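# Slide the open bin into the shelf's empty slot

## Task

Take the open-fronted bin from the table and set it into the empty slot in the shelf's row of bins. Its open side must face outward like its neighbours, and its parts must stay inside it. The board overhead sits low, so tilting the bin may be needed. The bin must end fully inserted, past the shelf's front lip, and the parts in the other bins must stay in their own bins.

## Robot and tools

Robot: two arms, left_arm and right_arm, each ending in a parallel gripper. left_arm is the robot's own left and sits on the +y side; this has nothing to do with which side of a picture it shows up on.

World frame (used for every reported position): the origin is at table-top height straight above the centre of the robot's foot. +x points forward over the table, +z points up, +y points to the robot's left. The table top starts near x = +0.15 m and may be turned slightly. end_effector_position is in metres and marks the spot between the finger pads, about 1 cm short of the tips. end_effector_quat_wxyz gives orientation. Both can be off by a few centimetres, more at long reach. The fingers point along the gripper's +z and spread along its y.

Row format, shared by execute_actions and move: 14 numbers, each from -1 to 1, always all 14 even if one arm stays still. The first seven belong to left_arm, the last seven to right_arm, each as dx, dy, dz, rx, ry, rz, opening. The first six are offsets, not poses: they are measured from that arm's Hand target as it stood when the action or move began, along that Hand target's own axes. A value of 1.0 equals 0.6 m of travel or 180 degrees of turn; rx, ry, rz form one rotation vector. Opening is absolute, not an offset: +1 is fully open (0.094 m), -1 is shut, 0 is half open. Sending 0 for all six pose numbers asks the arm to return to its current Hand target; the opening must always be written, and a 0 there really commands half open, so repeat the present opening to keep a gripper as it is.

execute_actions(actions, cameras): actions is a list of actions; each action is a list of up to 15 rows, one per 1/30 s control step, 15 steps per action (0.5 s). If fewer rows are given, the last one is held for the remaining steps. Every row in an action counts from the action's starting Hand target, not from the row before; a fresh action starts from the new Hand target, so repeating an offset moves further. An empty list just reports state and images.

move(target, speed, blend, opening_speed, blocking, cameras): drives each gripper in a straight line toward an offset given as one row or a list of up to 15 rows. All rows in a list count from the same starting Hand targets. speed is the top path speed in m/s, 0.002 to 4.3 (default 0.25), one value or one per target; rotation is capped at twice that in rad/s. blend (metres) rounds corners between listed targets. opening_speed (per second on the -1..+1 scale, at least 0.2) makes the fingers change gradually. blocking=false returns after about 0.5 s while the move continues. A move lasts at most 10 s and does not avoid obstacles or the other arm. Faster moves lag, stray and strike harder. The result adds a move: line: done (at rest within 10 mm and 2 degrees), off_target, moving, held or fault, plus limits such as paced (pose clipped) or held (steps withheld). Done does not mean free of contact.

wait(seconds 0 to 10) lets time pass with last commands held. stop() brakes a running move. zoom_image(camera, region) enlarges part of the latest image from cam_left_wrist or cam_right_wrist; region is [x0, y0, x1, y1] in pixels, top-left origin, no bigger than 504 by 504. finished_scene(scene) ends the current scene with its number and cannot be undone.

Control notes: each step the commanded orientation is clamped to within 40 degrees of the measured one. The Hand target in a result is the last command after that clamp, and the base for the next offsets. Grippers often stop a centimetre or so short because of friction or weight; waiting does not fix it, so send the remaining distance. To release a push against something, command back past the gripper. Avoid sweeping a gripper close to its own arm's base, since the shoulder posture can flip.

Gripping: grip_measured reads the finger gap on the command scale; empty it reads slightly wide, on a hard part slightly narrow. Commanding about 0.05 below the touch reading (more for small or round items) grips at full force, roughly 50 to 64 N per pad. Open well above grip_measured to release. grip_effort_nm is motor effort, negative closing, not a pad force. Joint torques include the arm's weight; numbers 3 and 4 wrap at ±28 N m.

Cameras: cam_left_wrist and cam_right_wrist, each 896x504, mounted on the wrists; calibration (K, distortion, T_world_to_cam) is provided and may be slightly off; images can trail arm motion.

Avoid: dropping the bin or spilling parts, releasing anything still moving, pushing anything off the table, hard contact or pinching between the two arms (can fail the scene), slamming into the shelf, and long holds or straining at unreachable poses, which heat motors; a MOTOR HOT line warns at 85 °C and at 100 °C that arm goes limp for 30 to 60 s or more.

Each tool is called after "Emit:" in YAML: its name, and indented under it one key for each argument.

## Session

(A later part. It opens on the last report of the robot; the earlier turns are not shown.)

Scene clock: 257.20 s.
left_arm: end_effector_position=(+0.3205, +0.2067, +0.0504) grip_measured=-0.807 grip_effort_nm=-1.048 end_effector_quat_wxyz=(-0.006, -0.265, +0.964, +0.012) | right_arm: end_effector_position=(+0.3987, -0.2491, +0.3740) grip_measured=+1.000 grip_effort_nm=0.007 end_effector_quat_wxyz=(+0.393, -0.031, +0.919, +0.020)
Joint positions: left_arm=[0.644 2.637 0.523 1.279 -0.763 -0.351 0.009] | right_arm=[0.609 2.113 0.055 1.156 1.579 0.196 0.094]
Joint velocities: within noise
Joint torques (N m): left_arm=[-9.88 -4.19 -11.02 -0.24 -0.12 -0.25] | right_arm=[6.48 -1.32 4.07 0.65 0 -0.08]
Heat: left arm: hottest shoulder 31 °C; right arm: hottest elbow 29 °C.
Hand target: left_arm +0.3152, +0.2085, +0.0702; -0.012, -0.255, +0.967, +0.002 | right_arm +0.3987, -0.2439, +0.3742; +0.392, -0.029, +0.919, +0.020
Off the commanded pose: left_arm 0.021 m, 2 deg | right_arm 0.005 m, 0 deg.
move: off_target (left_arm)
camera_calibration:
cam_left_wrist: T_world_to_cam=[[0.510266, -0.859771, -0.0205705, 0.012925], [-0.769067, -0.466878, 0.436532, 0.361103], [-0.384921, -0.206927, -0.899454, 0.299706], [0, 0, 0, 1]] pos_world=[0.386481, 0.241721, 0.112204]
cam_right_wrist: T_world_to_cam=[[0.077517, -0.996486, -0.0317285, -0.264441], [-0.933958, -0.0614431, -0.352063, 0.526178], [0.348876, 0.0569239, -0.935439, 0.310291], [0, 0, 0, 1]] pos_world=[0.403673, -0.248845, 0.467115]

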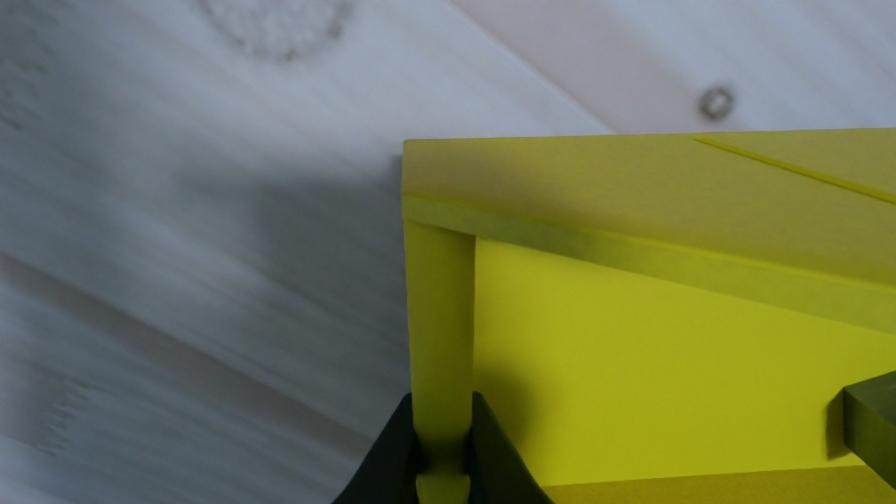

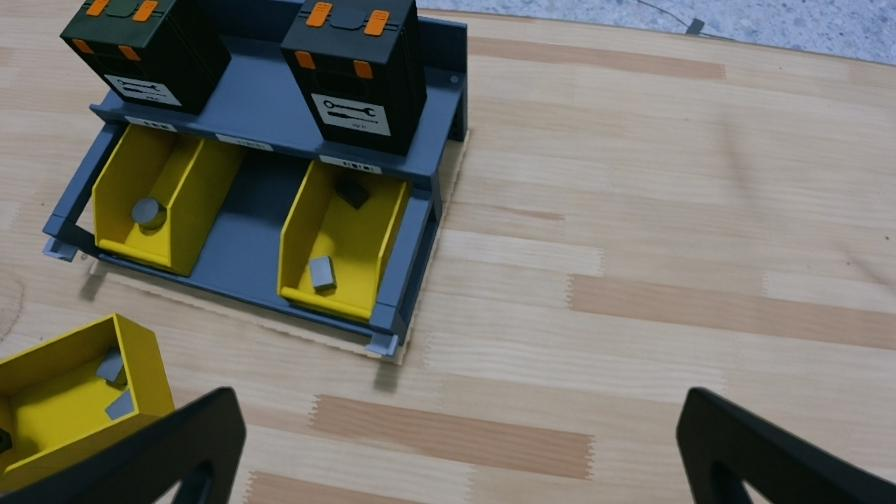

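Emit:
move:
  target: [0,0,-0.067,0,0,0,-0.95,0,0,0,0,0,0,1]
  speed: 0.08

Scene clock: 261.07 s.
left_arm: end_effector_position=(+0.3204, +0.2070, +0.0918) grip_measured=-0.808 grip_effort_nm=-1.048 end_effector_quat_wxyz=(-0.009, -0.267, +0.963, +0.015) | right_arm: end_effector_position=(+0.3987, -0.2491, +0.3740) grip_measured=+1.000 grip_effort_nm=0.007 end_effector_quat_wxyz=(+0.393, -0.031, +0.919, +0.020)
Joint positions: left_arm=[0.515 2.559 0.444 1.164 -0.85 -0.51 0.009] | right_arm=[0.609 2.113 0.055 1.156 1.579 0.196 0.094]
Joint velocities: within noise
Joint torques (N m): left_arm=[-10.7 -4.89 -10.02 -0.24 0.05 -0.22] | right_arm=[6.95 -1.44 4.23 0.83 -0.02 -0.03]
Heat: left arm: hottest shoulder 31 °C; right arm: hottest elbow 29 °C.
Hand target: left_arm +0.3163, +0.2085, +0.1104; -0.012, -0.255, +0.967, +0.002 | right_arm +0.3987, -0.2439, +0.3742; +0.392, -0.029, +0.919, +0.020
Off the commanded pose: left_arm 0.019 m, 2 deg | right_arm 0.005 m, 0 deg.
move: off_target (left_arm)
camera_calibration:
cam_left_wrist: T_world_to_cam=[[0.515086, -0.856665, -0.0284804, 0.0126738], [-0.762709, -0.473248, 0.440808, 0.341909], [-0.391103, -0.205332, -0.897149, 0.33834], [0, 0, 0, 1]] pos_world=[0.386575, 0.242137, 0.153187]
cam_right_wrist: T_world_to_cam=[[0.077517, -0.996486, -0.0317285, -0.264441], [-0.933958, -0.0614431, -0.352063, 0.526178], [0.348876, 0.0569239, -0.935439, 0.310291], [0, 0, 0, 1]] pos_world=[0.403673, -0.248845, 0.467115]

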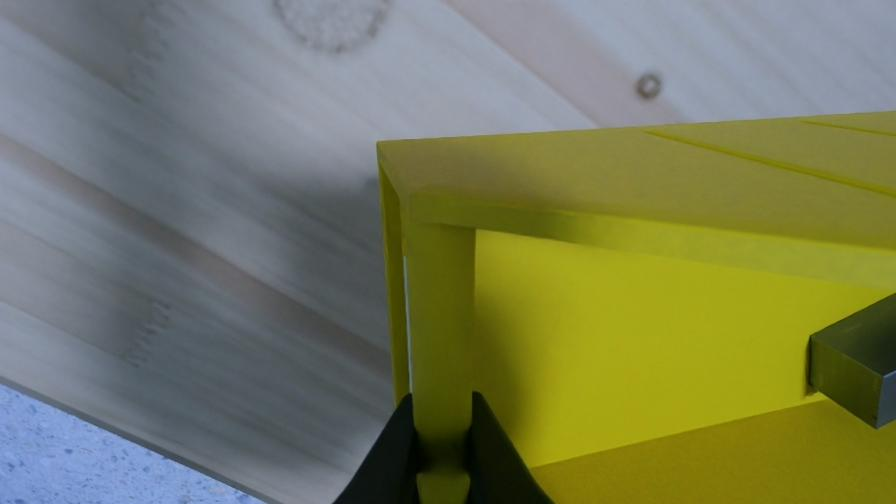

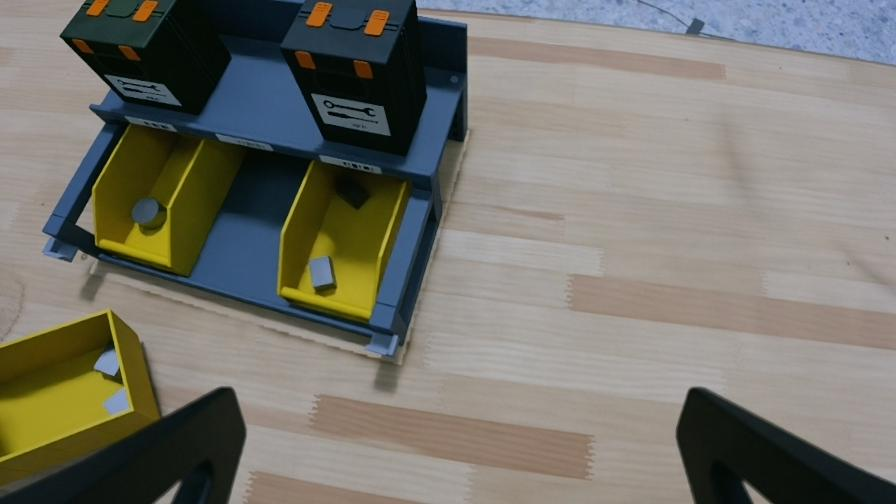

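Emit:
move:
  target: [0,0,0.130,0,0,0,-0.95,0,0,0,0,0,0,1]
  speed: 0.08

Emit:
move:
  target: [0,0,0,0,0,0,0.1,0,0,0,0,0,0,1]
  opening_speed: 0.6
  cameras: ["cam_left_wrist"]

Scene clock: 277.33 s.
left_arm: end_effector_position=(+0.3158, +0.2084, +0.0364) grip_measured=-0.808 grip_effort_nm=-1.048 end_effector_quat_wxyz=(-0.012, -0.264, +0.964, +0.002) | right_arm: end_effector_position=(+0.3987, -0.2491, +0.3740) grip_measured=+1.000 grip_effort_nm=0.007 end_effector_quat_wxyz=(+0.393, -0.031, +0.919, +0.020)
Joint positions: left_arm=[0.702 2.659 0.541 1.307 -0.702 -0.302 0.009] | right_arm=[0.609 2.113 0.055 1.156 1.579 0.196 0.094]
Joint velocities: within noise
Joint torques (N m): left_arm=[-5.89 -1.79 -6.04 0.14 0.14 0.22] | right_arm=[6.71 -1.9 4.07 0.61 0.03 -0.04]
Heat: left arm: hottest shoulder 31 °C; right arm: hottest elbow 29 °C.
Hand target: left_arm +0.3143, +0.2085, +0.0324; -0.012, -0.255, +0.967, +0.002 | right_arm +0.3987, -0.2439, +0.3742; +0.392, -0.029, +0.919, +0.020
Off the commanded pose: left_arm 0.004 m, 1 deg | right_arm 0.005 m, 0 deg.
move: done
camera_calibration:
cam_left_wrist: T_world_to_cam=[[0.509838, -0.860261, -0.00388717, 0.0161766], [-0.766533, -0.456332, 0.451873, 0.360763], [-0.390502, -0.227402, -0.892074, 0.29139], [0, 0, 0, 1]] pos_world=[0.382077, 0.244806, 0.0969854]
cam_right_wrist: T_world_to_cam=[[0.077517, -0.996486, -0.0317285, -0.264441], [-0.933958, -0.0614431, -0.352063, 0.526178], [0.348876, 0.0569239, -0.935439, 0.310291], [0, 0, 0, 1]] pos_world=[0.403673, -0.248845, 0.467115]

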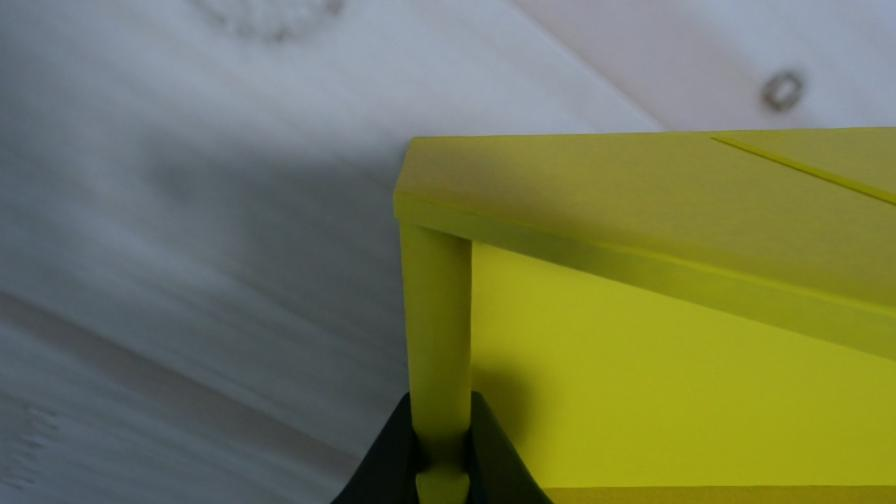

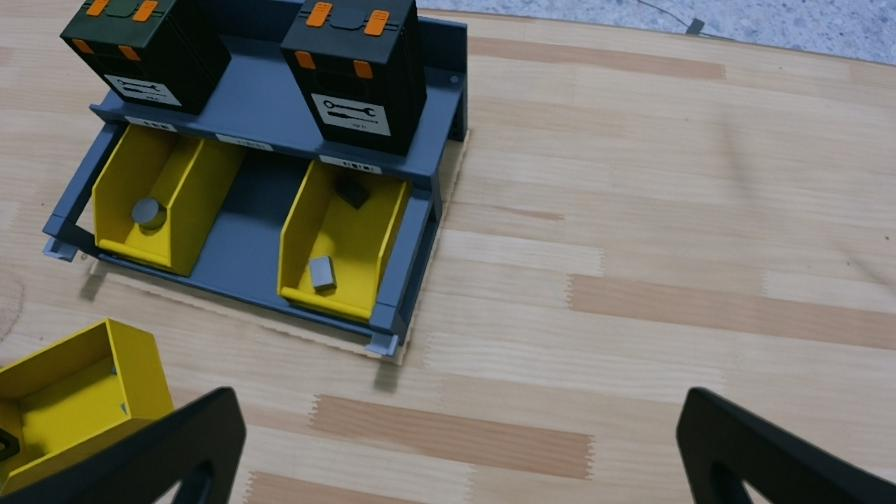

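Scene clock: 279.43 s.
left_arm: end_effector_position=(+0.3176, +0.2061, +0.0338) grip_measured=+0.097 grip_effort_nm=0.076 end_effector_quat_wxyz=(-0.010, -0.260, +0.966, +0.000) | right_arm: end_effector_position=(+0.3987, -0.2491, +0.3740) grip_measured=+1.000 grip_effort_nm=0.012 end_effector_quat_wxyz=(+0.393, -0.031, +0.919, +0.020)
Joint positions: left_arm=[0.703 2.662 0.551 1.307 -0.699 -0.288 0.052] | right_arm=[0.609 2.113 0.055 1.156 1.579 0.196 0.094]
Joint velocities: within noise
Joint torques (N m): left_arm=[-6.12 -1.85 -6.82 0.17 0.02 0.09] | right_arm=[6.24 -1.32 4.12 0.72 0.02 -0.06]
Heat: left arm: hottest shoulder 31 °C; right arm: hottest elbow 29 °C.
Hand target: left_arm +0.3142, +0.2083, +0.0324; -0.012, -0.255, +0.967, +0.002 | right_arm +0.3987, -0.2439, +0.3742; +0.392, -0.029, +0.919, +0.020
Off the commanded pose: left_arm 0.004 m, 1 deg | right_arm 0.005 m, 0 deg.
move: done
camera_calibration:
cam_left_wrist: T_world_to_cam=[[0.501264, -0.865294, 0.00107766, 0.0168934], [-0.773405, -0.447474, 0.449013, 0.362824], [-0.388046, -0.225907, -0.893525, 0.288215], [0, 0, 0, 1]] pos_world=[0.383983, 0.242082, 0.0945969]
Images, in order (width x height): cam_left_wrist 896x504.

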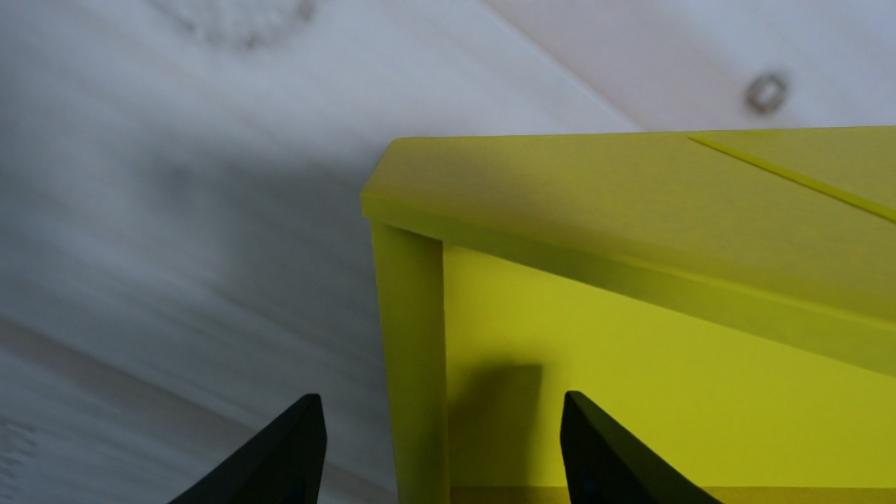

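Emit:
move:
  target:
    - [-0.006,0,-0.197,0,0,0,0.1,0,0,0,0,0,0,1]
    - [-0.0828,0.0138,-0.198,0.2099,-0.2276,0.4574,0.1,0,0,0,0,0,0,1]
  speed: [0.15,0.4]

Scene clock: 293.67 s.
left_arm: end_effector_position=(+0.3600, +0.2383, +0.1502) grip_measured=+0.099 grip_effort_nm=0.066 end_effector_quat_wxyz=(+0.367, +0.446, +0.784, -0.228) | right_arm: end_effector_position=(+0.3987, -0.2491, +0.3740) grip_measured=+1.000 grip_effort_nm=0.002 end_effector_quat_wxyz=(+0.393, -0.031, +0.919, +0.020)
Joint positions: left_arm=[1.185 2.468 0.214 1.555 0.566 1.651 0.052] | right_arm=[0.609 2.113 0.055 1.156 1.579 0.196 0.094]
Joint velocities: within noise
Joint torques (N m): left_arm=[-1.61 -2.02 -9.13 0.08 0.52 0.11] | right_arm=[6.71 -1.67 4.04 0.75 0.03 -0.07]
Heat: left arm: hottest shoulder 31 °C; right arm: hottest elbow 29 °C.
Hand target: left_arm +0.3563, +0.2403, +0.1501; +0.369, +0.443, +0.791, -0.206 | right_arm +0.3987, -0.2439, +0.3742; +0.392, -0.029, +0.919, +0.020
Off the commanded pose: left_arm 0.004 m, 3 deg | right_arm 0.005 m, 0 deg.
joint sent to its limit (left arm) — joint 4 (wrist pitch), upper limit. The joint targets still meet the commanded pose.
move: off_target (left_arm)
camera_calibration:
cam_left_wrist: T_world_to_cam=[[-0.868311, -0.494919, 0.0330275, 0.423419], [-0.45902, 0.776524, -0.431638, 0.0851084], [0.187979, -0.389957, -0.901442, 0.248873], [0, 0, 0, 1]] pos_world=[0.359943, 0.240519, 0.247096]
cam_right_wrist: T_world_to_cam=[[0.077517, -0.996486, -0.0317285, -0.264441], [-0.933958, -0.0614431, -0.352063, 0.526178], [0.348876, 0.0569239, -0.935439, 0.310291], [0, 0, 0, 1]] pos_world=[0.403673, -0.248845, 0.467115]

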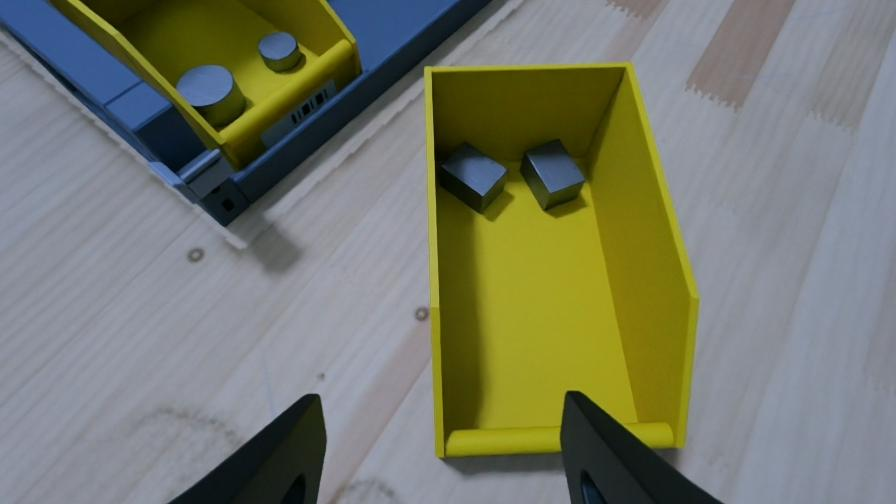

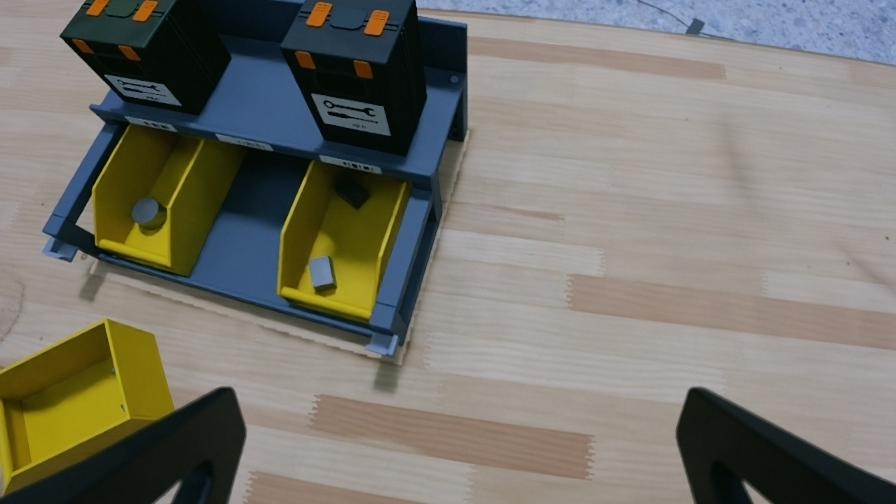

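Emit:
zoom_image:
  camera: "cam_left_wrist"
  region: [380, 40, 720, 480]

Scaled by 1.145.

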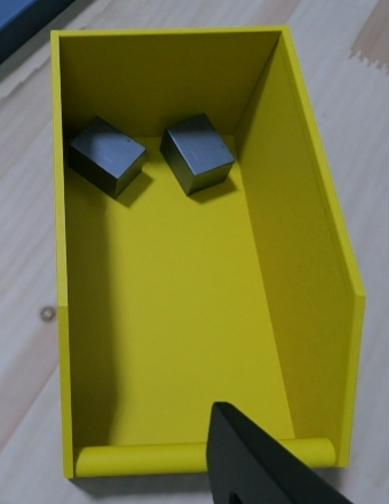

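Emit:
move:
  target: [0.0022,0.011,0.108,-0.0152,0,0,0.1,0,0,0,0,0,0,1]
  speed: 0.12
  cameras: ["cam_left_wrist"]

Scene clock: 330.63 s.
left_arm: end_effector_position=(+0.3878, +0.2092, +0.1023) grip_measured=+0.099 grip_effort_nm=0.066 end_effector_quat_wxyz=(+0.370, +0.444, +0.792, -0.197) | right_arm: end_effector_position=(+0.3987, -0.2491, +0.3740) grip_measured=+1.000 grip_effort_nm=0.007 end_effector_quat_wxyz=(+0.393, -0.031, +0.919, +0.020)
Joint positions: left_arm=[1.067 2.517 0.367 1.555 0.445 1.552 0.052] | right_arm=[0.609 2.113 0.055 1.156 1.579 0.196 0.094]
Joint velocities: within noise
Joint torques (N m): left_arm=[-6.12 -2.14 -8.46 0.28 0.31 -0.21] | right_arm=[6.89 -1.55 4.23 0.66 0 -0.04]
Heat: left arm: hottest shoulder 31 °C; right arm: hottest elbow 29 °C.
Hand target: left_arm +0.3874, +0.2022, +0.1074; +0.379, +0.434, +0.795, -0.187 | right_arm +0.3987, -0.2439, +0.3742; +0.392, -0.029, +0.919, +0.020
Off the commanded pose: left_arm 0.009 m, 2 deg | right_arm 0.005 m, 0 deg.
joint sent to its limit (left arm) — joint 4 (wrist pitch), upper limit. The joint targets still meet the commanded pose.
move: done
camera_calibration:
cam_left_wrist: T_world_to_cam=[[-0.85146, -0.524267, -0.0126558, 0.438917], [-0.474799, 0.780916, -0.405876, 0.102396], [0.222671, -0.339578, -0.91384, 0.166426], [0, 0, 0, 1]] pos_world=[0.385279, 0.206661, 0.199201]
Images, in order (width x height): cam_left_wrist 896x504.

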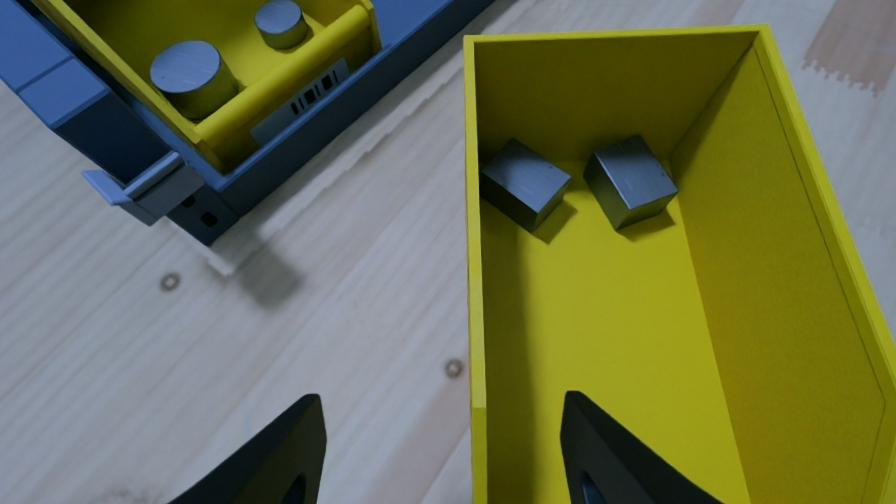

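Emit:
move:
  target: [-0.0167,-0.0118,0.055,0,0,0,0.1,0,0,0,0,0,0,1]
  speed: 0.1
  cameras: ["cam_left_wrist"]

Scene clock: 341.53 s.
left_arm: end_effector_position=(+0.4000, +0.1794, +0.0882) grip_measured=+0.099 grip_effort_nm=0.066 end_effector_quat_wxyz=(+0.370, +0.443, +0.794, -0.193) | right_arm: end_effector_position=(+0.3987, -0.2491, +0.3740) grip_measured=+1.000 grip_effort_nm=0.017 end_effector_quat_wxyz=(+0.393, -0.031, +0.919, +0.020)
Joint positions: left_arm=[0.965 2.561 0.442 1.555 0.355 1.488 0.052] | right_arm=[0.609 2.113 0.055 1.156 1.579 0.196 0.094]
Joint velocities: within noise
Joint torques (N m): left_arm=[-7.3 -2.02 -7.95 0.38 0.29 -0.23] | right_arm=[6.53 -1.38 4.12 0.77 0.02 -0.04]
Heat: left arm: hottest shoulder 31 °C; right arm: hottest elbow 29 °C.
Hand target: left_arm +0.3994, +0.1720, +0.0937; +0.379, +0.434, +0.795, -0.188 | right_arm +0.3987, -0.2439, +0.3742; +0.392, -0.029, +0.919, +0.020
Off the commanded pose: left_arm 0.009 m, 2 deg | right_arm 0.005 m, 0 deg.
joint sent to its limit (left arm) — joint 4 (wrist pitch), upper limit. The joint targets still meet the commanded pose.
move: done
camera_calibration:
cam_left_wrist: T_world_to_cam=[[-0.847872, -0.529932, -0.0168941, 0.433412], [-0.479681, 0.780268, -0.401357, 0.127421], [0.225874, -0.332196, -0.915766, 0.138163], [0, 0, 0, 1]] pos_world=[0.397392, 0.176154, 0.184988]
Images, in order (width x height): cam_left_wrist 896x504.

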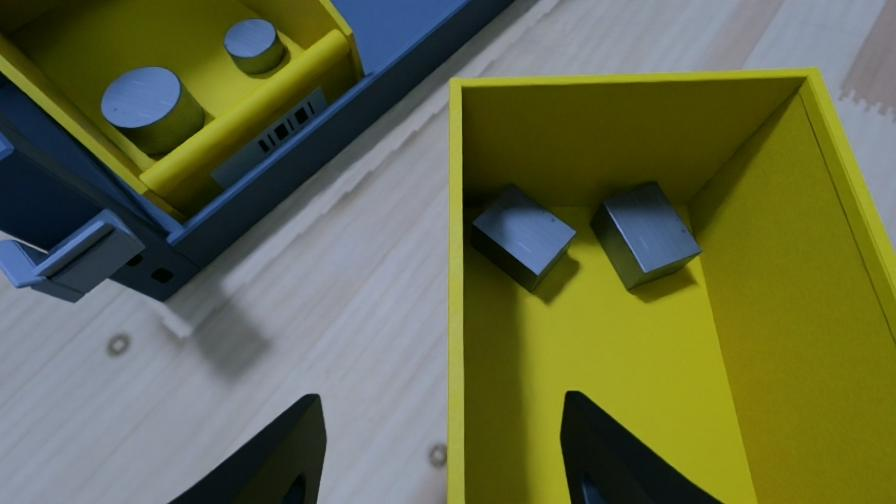

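Emit:
move:
  target: [0,-0.0025,0.0308,0,0,0,0.1,0,0,0,0,0,0,1]
  speed: 0.08
  cameras: ["cam_left_wrist"]

Scene clock: 347.70 s.
left_arm: end_effector_position=(+0.4067, +0.1676, +0.0760) grip_measured=+0.099 grip_effort_nm=0.066 end_effector_quat_wxyz=(+0.372, +0.439, +0.796, -0.185) | right_arm: end_effector_position=(+0.3987, -0.2491, +0.3740) grip_measured=+1.000 grip_effort_nm=0.007 end_effector_quat_wxyz=(+0.393, -0.031, +0.919, +0.020)
Joint positions: left_arm=[0.938 2.587 0.492 1.555 0.326 1.466 0.052] | right_arm=[0.609 2.113 0.055 1.156 1.579 0.196 0.094]
Joint velocities: within noise
Joint torques (N m): left_arm=[-7.77 -2.02 -7.76 0.4 0.31 -0.23] | right_arm=[6.71 -0.79 4.22 0.66 0.03 -0.04]
Heat: left arm: hottest shoulder 31 °C; right arm: hottest elbow 29 °C.
Hand target: left_arm +0.4062, +0.1597, +0.0818; +0.379, +0.434, +0.795, -0.188 | right_arm +0.3987, -0.2439, +0.3742; +0.392, -0.029, +0.919, +0.020
Off the commanded pose: left_arm 0.010 m, 1 deg | right_arm 0.005 m, 0 deg.
joint sent to its limit (left arm) — joint 4 (wrist pitch), upper limit. The joint targets still meet the commanded pose.
move: done
camera_calibration:
cam_left_wrist: T_world_to_cam=[[-0.840292, -0.541411, -0.0279866, 0.432361], [-0.487409, 0.777064, -0.39825, 0.138308], [0.237365, -0.321006, -0.91685, 0.115057], [0, 0, 0, 1]] pos_world=[0.403411, 0.163545, 0.172671]
Images, in order (width x height): cam_left_wrist 896x504.

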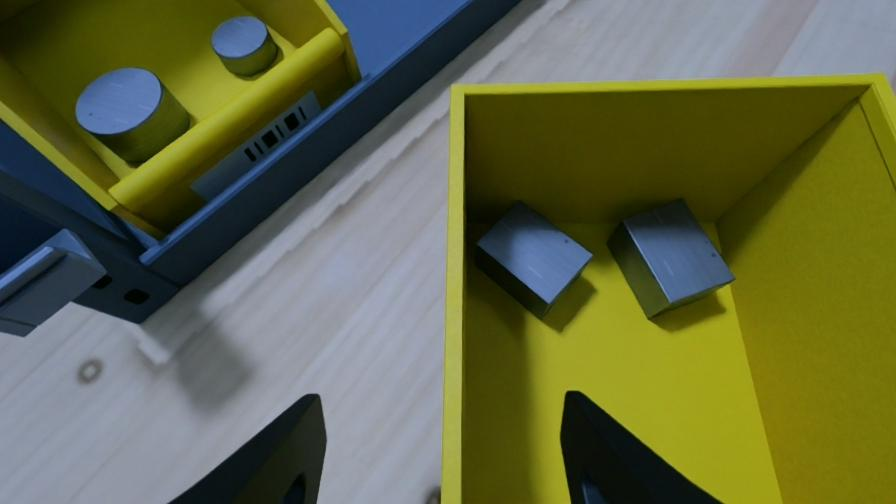

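Emit:
move:
  target: [0,0,0,0,0,0,-1,0,0,0,0,0,0,1]
  opening_speed: 0.5
  cameras: ["cam_left_wrist"]

Scene clock: 354.17 s.
left_arm: end_effector_position=(+0.4047, +0.1667, +0.0756) grip_measured=-0.939 grip_effort_nm=-0.994 end_effector_quat_wxyz=(+0.370, +0.438, +0.798, -0.188) | right_arm: end_effector_position=(+0.3987, -0.2491, +0.3740) grip_measured=+1.000 grip_effort_nm=0.007 end_effector_quat_wxyz=(+0.393, -0.031, +0.919, +0.020)
Joint positions: left_arm=[0.938 2.592 0.492 1.555 0.324 1.46 0.003] | right_arm=[0.609 2.113 0.055 1.156 1.579 0.196 0.094]
Joint velocities: within noise
Joint torques (N m): left_arm=[-7.77 -2.32 -7.76 0.44 0.35 -0.16] | right_arm=[6.59 -1.67 4.16 0.55 0.01 -0.04]
Heat: left arm: hottest shoulder 31 °C; right arm: hottest elbow 29 °C.
Hand target: left_arm +0.4062, +0.1596, +0.0817; +0.379, +0.434, +0.795, -0.188 | right_arm +0.3987, -0.2439, +0.3742; +0.392, -0.029, +0.919, +0.020
Off the commanded pose: left_arm 0.009 m, 1 deg | right_arm 0.005 m, 0 deg.
joint sent to its limit (left arm) — joint 4 (wrist pitch), upper limit. The joint targets still meet the commanded pose.
move: done
camera_calibration:
cam_left_wrist: T_world_to_cam=[[-0.839591, -0.542843, -0.0202315, 0.429594], [-0.491672, 0.775228, -0.396586, 0.139919], [0.230968, -0.323023, -0.917774, 0.117997], [0, 0, 0, 1]] pos_world=[0.402224, 0.162848, 0.172476]
Images, in order (width x height): cam_left_wrist 896x504.

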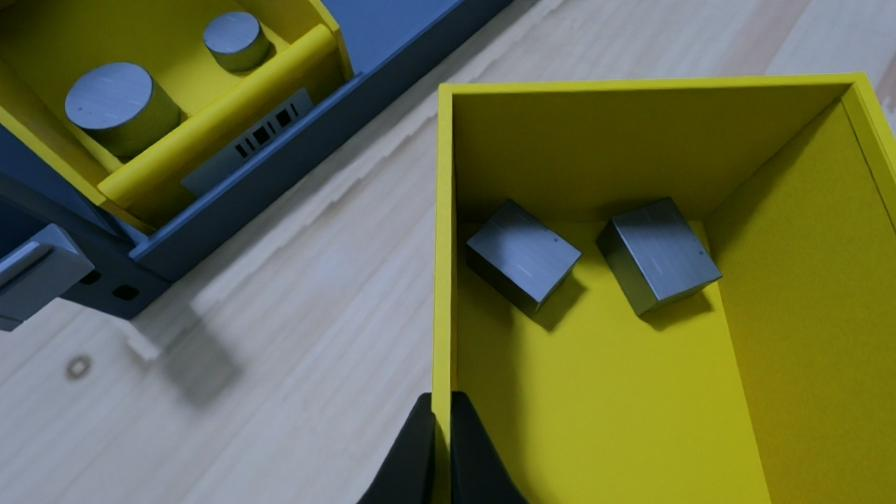

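Emit:
move:
  target: [-0.0638,0.0025,-0.0534,0,0,0,-1,0,0,0,0,0,0,1]
  speed: 0.08

Scene clock: 357.97 s.
left_arm: end_effector_position=(+0.4163, +0.1642, +0.1028) grip_measured=-0.943 grip_effort_nm=-1.043 end_effector_quat_wxyz=(+0.362, +0.450, +0.796, -0.183) | right_arm: end_effector_position=(+0.3987, -0.2491, +0.3740) grip_measured=+1.000 grip_effort_nm=0.012 end_effector_quat_wxyz=(+0.393, -0.031, +0.919, +0.020)
Joint positions: left_arm=[0.843 2.529 0.432 1.555 0.225 1.434 0.003] | right_arm=[0.609 2.113 0.055 1.156 1.579 0.196 0.094]
Joint velocities: within noise
Joint torques (N m): left_arm=[-9.23 -4.54 -12.57 0.42 0.75 -0.32] | right_arm=[6.65 -1.61 4.16 0.66 0.02 -0.04]
Heat: left arm: hottest shoulder 31 °C; right arm: hottest elbow 29 °C.
Hand target: left_arm +0.4062, +0.1595, +0.1318; +0.379, +0.434, +0.795, -0.188 | right_arm +0.3987, -0.2439, +0.3742; +0.392, -0.029, +0.919, +0.020
Off the commanded pose: left_arm 0.031 m, 3 deg | right_arm 0.005 m, 0 deg.
joint sent to its limit (left arm) — joint 4 (wrist pitch), upper limit. The joint targets are off in orientation, not in position.
move: off_target (left_arm)
camera_calibration:
cam_left_wrist: T_world_to_cam=[[-0.850538, -0.525021, -0.0306387, 0.441206], [-0.476492, 0.793956, -0.37761, 0.146937], [0.222579, -0.306573, -0.925458, 0.141039], [0, 0, 0, 1]] pos_world=[0.413884, 0.15822, 0.199528]
cam_right_wrist: T_world_to_cam=[[0.077517, -0.996486, -0.0317285, -0.264441], [-0.933958, -0.0614431, -0.352063, 0.526178], [0.348876, 0.0569239, -0.935439, 0.310291], [0, 0, 0, 1]] pos_world=[0.403673, -0.248845, 0.467115]

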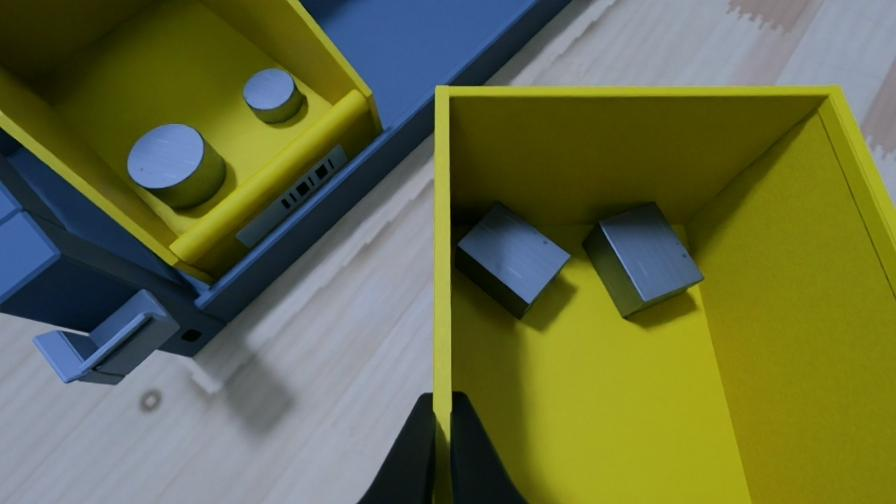

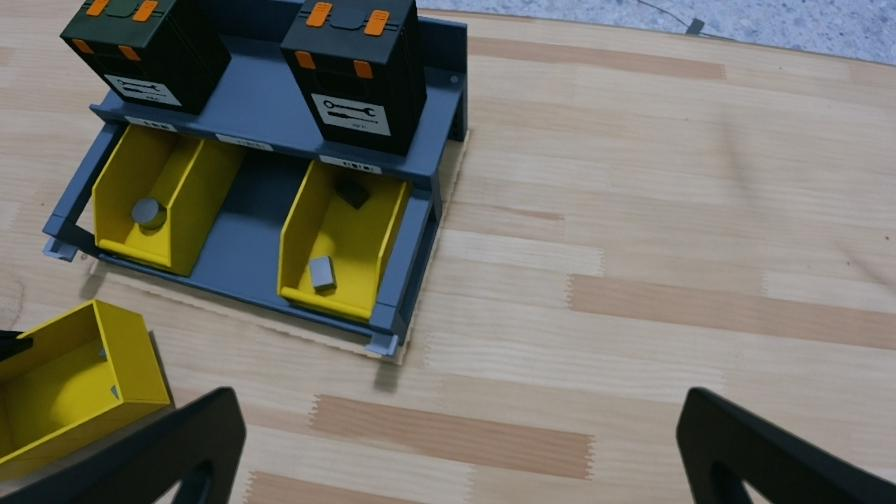

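Emit:
move:
  target:
    - [-0.0552,0.0022,-0.0462,0,0,0,-1,0,0,0,0,0,0,1]
    - [-0.1142,-0.089,0.02,-0.1883,0.0096,-0.1725,-1,0,0,0,0,0,0,1]
  speed: [0.1,0.2]

Scene clock: 376.50 s.
left_arm: end_effector_position=(+0.3892, +0.0960, +0.1632) grip_measured=-0.943 grip_effort_nm=-1.043 end_effector_quat_wxyz=(+0.219, +0.101, +0.970, -0.017) | right_arm: end_effector_position=(+0.3987, -0.2491, +0.3740) grip_measured=+1.000 grip_effort_nm=0.007 end_effector_quat_wxyz=(+0.393, -0.031, +0.919, +0.020)
Joint positions: left_arm=[0.091 2.716 0.577 1.555 -1.015 0.35 0.003] | right_arm=[0.609 2.113 0.055 1.156 1.579 0.196 0.094]
Joint velocities: within noise
Joint torques (N m): left_arm=[-13.33 -4.78 -2.61 0.66 0.1 -0.29] | right_arm=[6.65 -1.79 4.08 0.77 0.02 -0.05]
Heat: left arm: hottest elbow 33 °C; right arm: hottest elbow 29 °C.
Hand target: left_arm +0.3899, +0.0849, +0.1749; +0.413, +0.084, +0.906, -0.037 | right_arm +0.3987, -0.2439, +0.3742; +0.392, -0.029, +0.919, +0.020
Off the commanded pose: left_arm 0.016 m, 24 deg | right_arm 0.005 m, 0 deg.
joint sent to its limit (left arm) — joint 4 (wrist pitch), upper limit. The joint targets are off in orientation, not in position.
move: off_target (left_arm)
camera_calibration:
cam_left_wrist: T_world_to_cam=[[-0.20572, -0.978598, -0.00502118, 0.172621], [-0.978607, 0.205703, 0.00378438, 0.400555], [-0.00267051, 0.00569229, -0.99998, 0.251829], [0, 0, 0, 1]] pos_world=[0.42817, 0.0850973, 0.251175]
cam_right_wrist: T_world_to_cam=[[0.077517, -0.996486, -0.0317285, -0.264441], [-0.933958, -0.0614431, -0.352063, 0.526178], [0.348876, 0.0569239, -0.935439, 0.310291], [0, 0, 0, 1]] pos_world=[0.403673, -0.248845, 0.467115]

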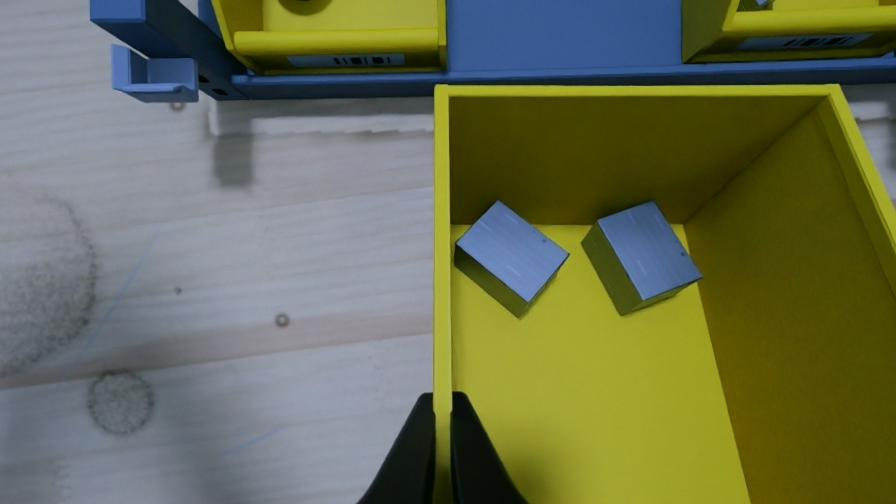

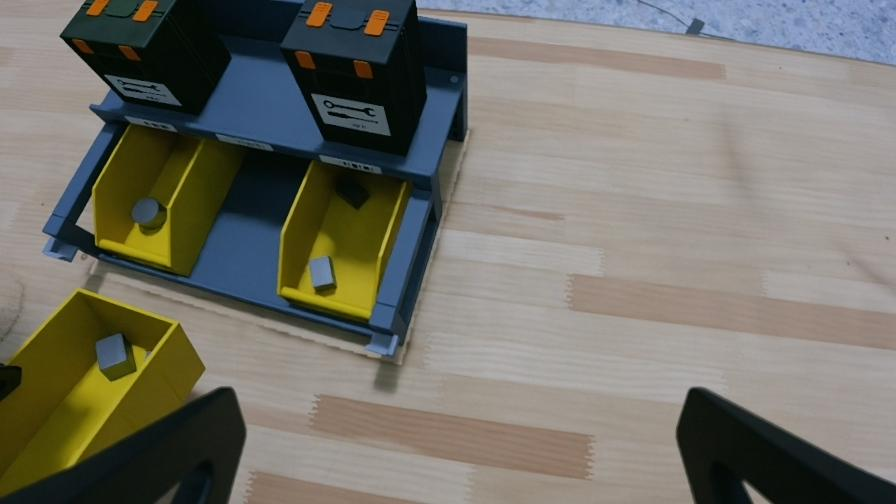

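Emit:
zoom_image:
  camera: "cam_left_wrist"
  region: [80, 0, 584, 120]

Emit:
zoom_image:
  camera: "cam_left_wrist"
  region: [392, 0, 896, 120]

Scaled by 1.000.

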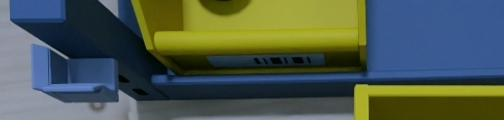

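Scaled by 1.000.

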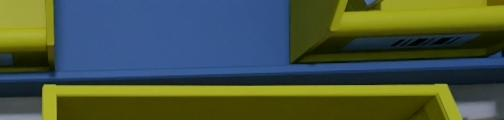

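Emit:
move:
  target: [-0.0877,-0.0367,0.1008,-0.0062,0,-0.0054,-1,0,0,0,0,0,0,1]
  speed: 0.1

Scene clock: 404.17 s.
left_arm: end_effector_position=(+0.4501, +0.0486, +0.1698) grip_measured=-0.943 grip_effort_nm=-1.043 end_effector_quat_wxyz=(+0.276, +0.099, +0.955, -0.046) | right_arm: end_effector_position=(+0.3987, -0.2491, +0.3740) grip_measured=+1.000 grip_effort_nm=0.012 end_effector_quat_wxyz=(+0.393, -0.031, +0.919, +0.020)
Joint positions: left_arm=[0.091 2.661 0.691 1.555 -0.925 0.479 0.003] | right_arm=[0.609 2.113 0.055 1.156 1.579 0.196 0.094]
Joint velocities: within noise
Joint torques (N m): left_arm=[-10.4 -8.23 -1.78 0.73 0.5 0] | right_arm=[6.71 -1.38 4.12 0.61 0.02 -0.06]
Heat: left arm: hottest shoulder 31 °C; right arm: hottest elbow 29 °C.
Hand target: left_arm +0.4646, +0.0487, +0.1748; +0.413, +0.072, +0.907, -0.032 | right_arm +0.3987, -0.2439, +0.3742; +0.392, -0.029, +0.919, +0.020
Off the commanded pose: left_arm 0.015 m, 17 deg | right_arm 0.005 m, 0 deg.
joint sent to its limit (left arm) — joint 4 (wrist pitch), upper limit. The joint targets are off in orientation, not in position.
move: off_target (left_arm)
camera_calibration:
cam_left_wrist: T_world_to_cam=[[-0.21835, -0.975146, 0.0375917, 0.137164], [-0.969795, 0.212537, -0.119688, 0.486659], [0.108724, -0.0625901, -0.9921, 0.210749], [0, 0, 0, 1]] pos_world=[0.478996, 0.0435127, 0.262175]
cam_right_wrist: T_world_to_cam=[[0.077517, -0.996486, -0.0317285, -0.264441], [-0.933958, -0.0614431, -0.352063, 0.526178], [0.348876, 0.0569239, -0.935439, 0.310291], [0, 0, 0, 1]] pos_world=[0.403673, -0.248845, 0.467115]

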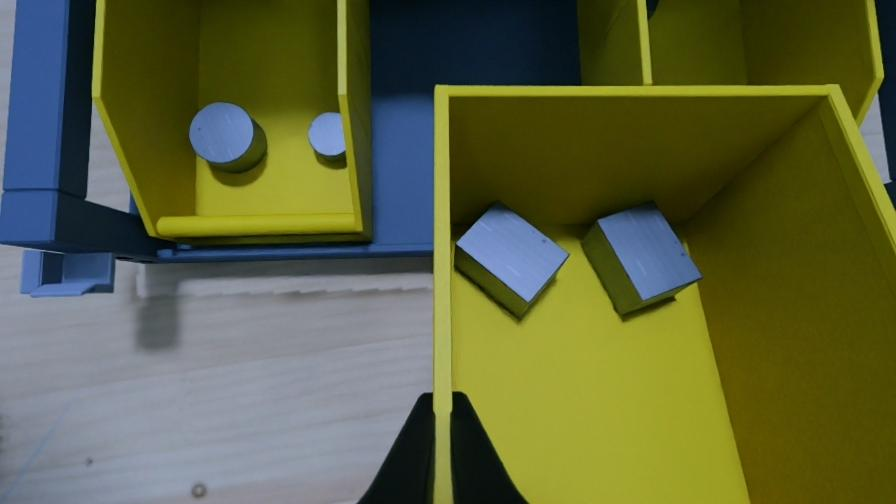

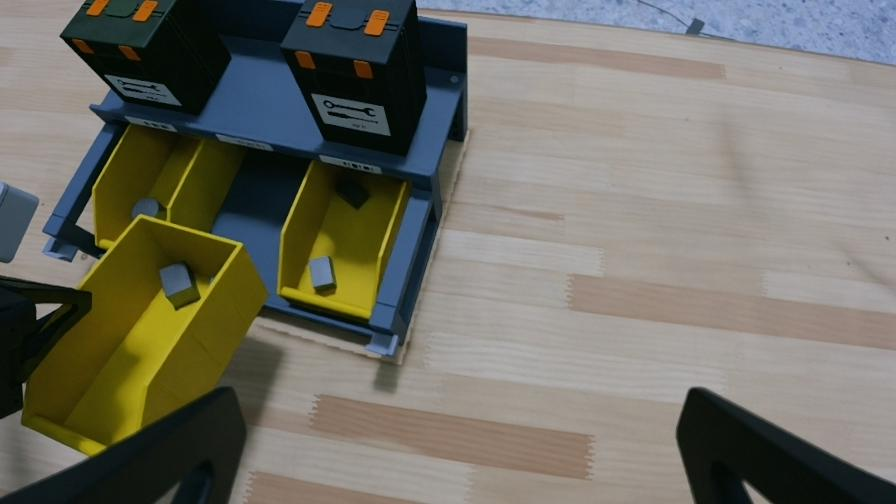

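Emit:
zoom_image:
  camera: "cam_left_wrist"
  region: [320, 0, 672, 260]

Emit:
zoom_image:
  camera: "cam_right_wrist"
  region: [0, 190, 300, 470]

Scaled by 1.432.

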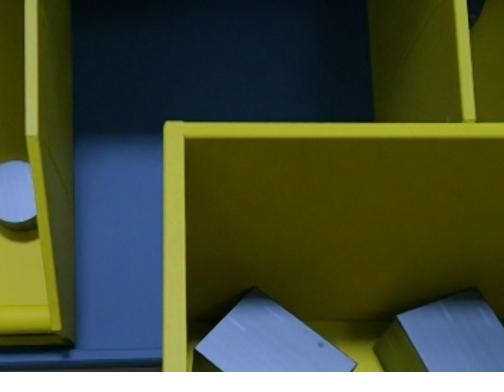

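Scaled by 1.680.

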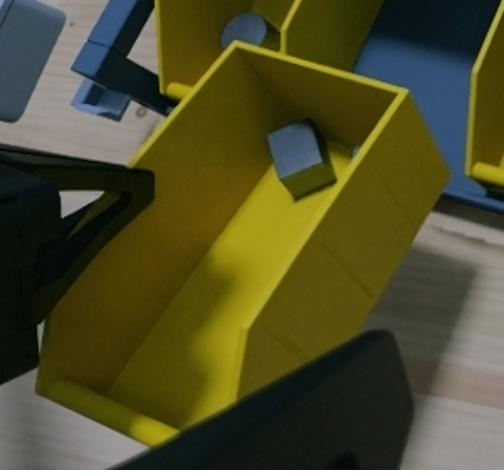

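Emit:
move:
  target: [-0.0505,0.0315,0.1515,-0.0126,0,-0.0109,-1,0,0,0,0,0,0,1]
  speed: 0.1

Scene clock: 451.83 s.
left_arm: end_effector_position=(+0.5092, +0.0514, +0.1418) grip_measured=-0.941 grip_effort_nm=-1.048 end_effector_quat_wxyz=(+0.307, +0.109, +0.944, -0.056) | right_arm: end_effector_position=(+0.3987, -0.2491, +0.3740) grip_measured=+1.000 grip_effort_nm=0.007 end_effector_quat_wxyz=(+0.393, -0.031, +0.919, +0.020)
Joint positions: left_arm=[0.228 2.599 0.752 1.555 -0.745 0.62 0.003] | right_arm=[0.609 2.113 0.055 1.156 1.579 0.196 0.094]
Joint velocities: within noise
Joint torques (N m): left_arm=[-8.41 -9.82 2.44 0.77 0.76 -0.03] | right_arm=[6.65 -1.73 4.11 0.77 0.04 -0.07]
Heat: left arm: hottest shoulder 32 °C; right arm: hottest elbow 29 °C.
Hand target: left_arm +0.5551, +0.0534, +0.1381; +0.414, +0.048, +0.909, -0.021 | right_arm +0.3987, -0.2439, +0.3742; +0.392, -0.029, +0.919, +0.020
Off the commanded pose: left_arm 0.046 m, 15 deg | right_arm 0.005 m, 0 deg.
joint sent to its limit (left arm) — joint 4 (wrist pitch), upper limit. The joint targets are off in orientation, not in position.
move: off_target (left_arm)
camera_calibration:
cam_left_wrist: T_world_to_cam=[[-0.243585, -0.968924, 0.0430471, 0.165544], [-0.95486, 0.231796, -0.185776, 0.540798], [0.170024, -0.0863562, -0.981649, 0.145241], [0, 0, 0, 1]] pos_world=[0.532016, 0.0475873, 0.235917]
cam_right_wrist: T_world_to_cam=[[0.077517, -0.996486, -0.0317285, -0.264441], [-0.933958, -0.0614431, -0.352063, 0.526178], [0.348876, 0.0569239, -0.935439, 0.310291], [0, 0, 0, 1]] pos_world=[0.403673, -0.248845, 0.467115]

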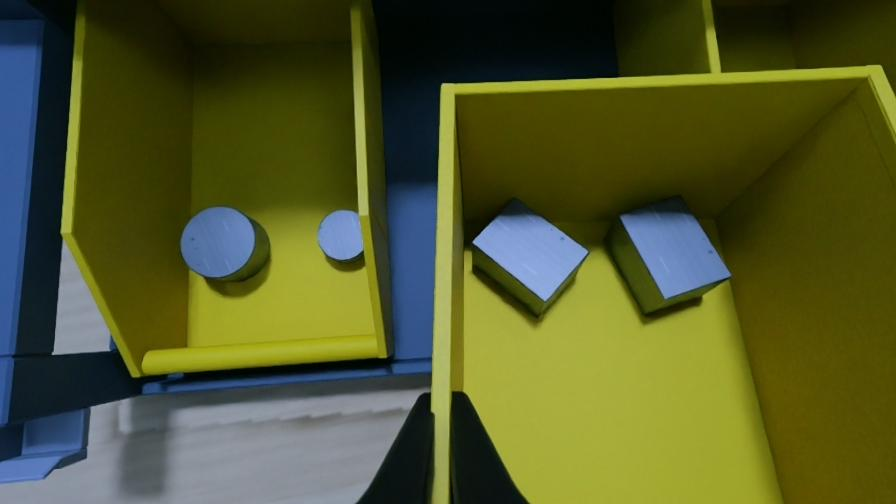

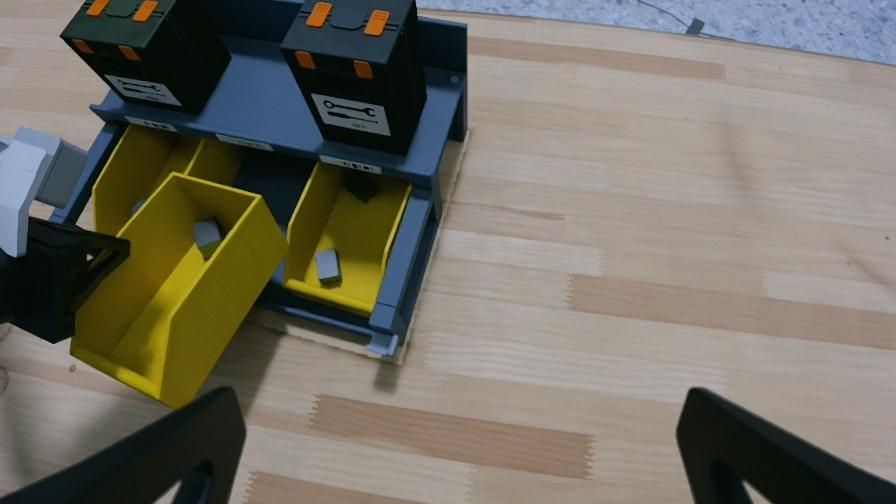

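Emit:
move:
  target: [0.0365,0.0013,-0.1357,0,0,0,-1,0,0,0,0,0,0,1]
  speed: 0.1

Scene clock: 457.53 s.
left_arm: end_effector_position=(+0.4791, +0.0726, +0.1556) grip_measured=-0.943 grip_effort_nm=-1.048 end_effector_quat_wxyz=(+0.270, +0.071, +0.960, -0.027) | right_arm: end_effector_position=(+0.3987, -0.2491, +0.3740) grip_measured=+1.000 grip_effort_nm=0.012 end_effector_quat_wxyz=(+0.393, -0.031, +0.919, +0.020)
Joint positions: left_arm=[0.172 2.595 0.686 1.551 -0.903 0.498 0.003] | right_arm=[0.609 2.113 0.055 1.156 1.579 0.196 0.094]
Joint velocities: within noise
Joint torques (N m): left_arm=[-14.8 -6.36 -3.41 0.94 0.28 -0.29] | right_arm=[6.95 -1.73 4.15 0.76 0.06 -0.06]
Heat: left arm: hottest shoulder 32 °C; right arm: hottest elbow 29 °C.
Hand target: left_arm +0.4798, +0.0622, +0.1751; +0.414, +0.048, +0.909, -0.021 | right_arm +0.3987, -0.2439, +0.3742; +0.392, -0.029, +0.919, +0.020
Off the commanded pose: left_arm 0.022 m, 18 deg | right_arm 0.005 m, 0 deg.
joint sent to its limit (left arm) — joint 4 (wrist pitch), upper limit. The joint targets are off in orientation, not in position.
move: off_target (left_arm)
camera_calibration:
cam_left_wrist: T_world_to_cam=[[-0.154112, -0.987894, 0.0177581, 0.140514], [-0.983093, 0.151515, -0.102817, 0.516034], [0.0988821, -0.0333032, -0.994542, 0.197939], [0, 0, 0, 1]] pos_world=[0.509391, 0.067218, 0.247421]
cam_right_wrist: T_world_to_cam=[[0.077517, -0.996486, -0.0317285, -0.264441], [-0.933958, -0.0614431, -0.352063, 0.526178], [0.348876, 0.0569239, -0.935439, 0.310291], [0, 0, 0, 1]] pos_world=[0.403673, -0.248845, 0.467115]

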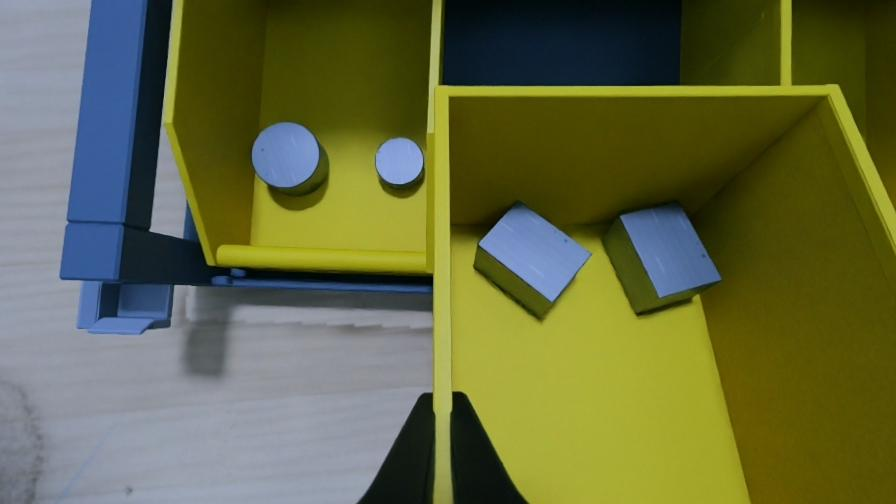

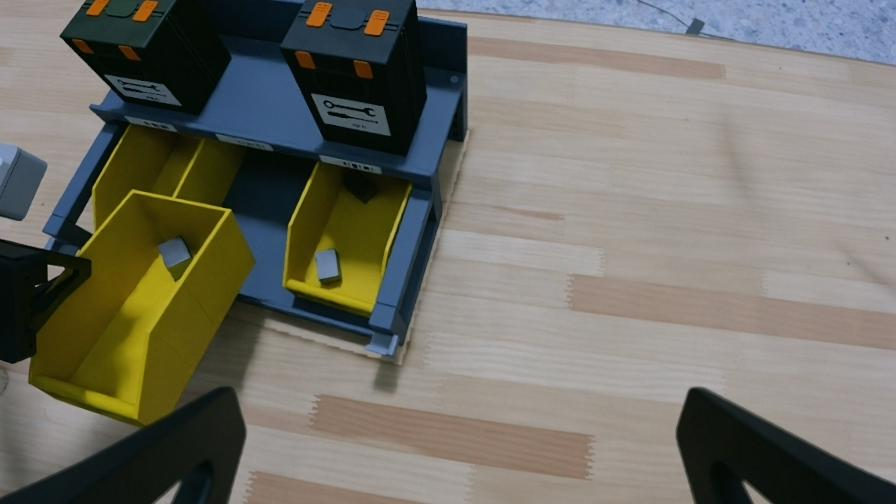

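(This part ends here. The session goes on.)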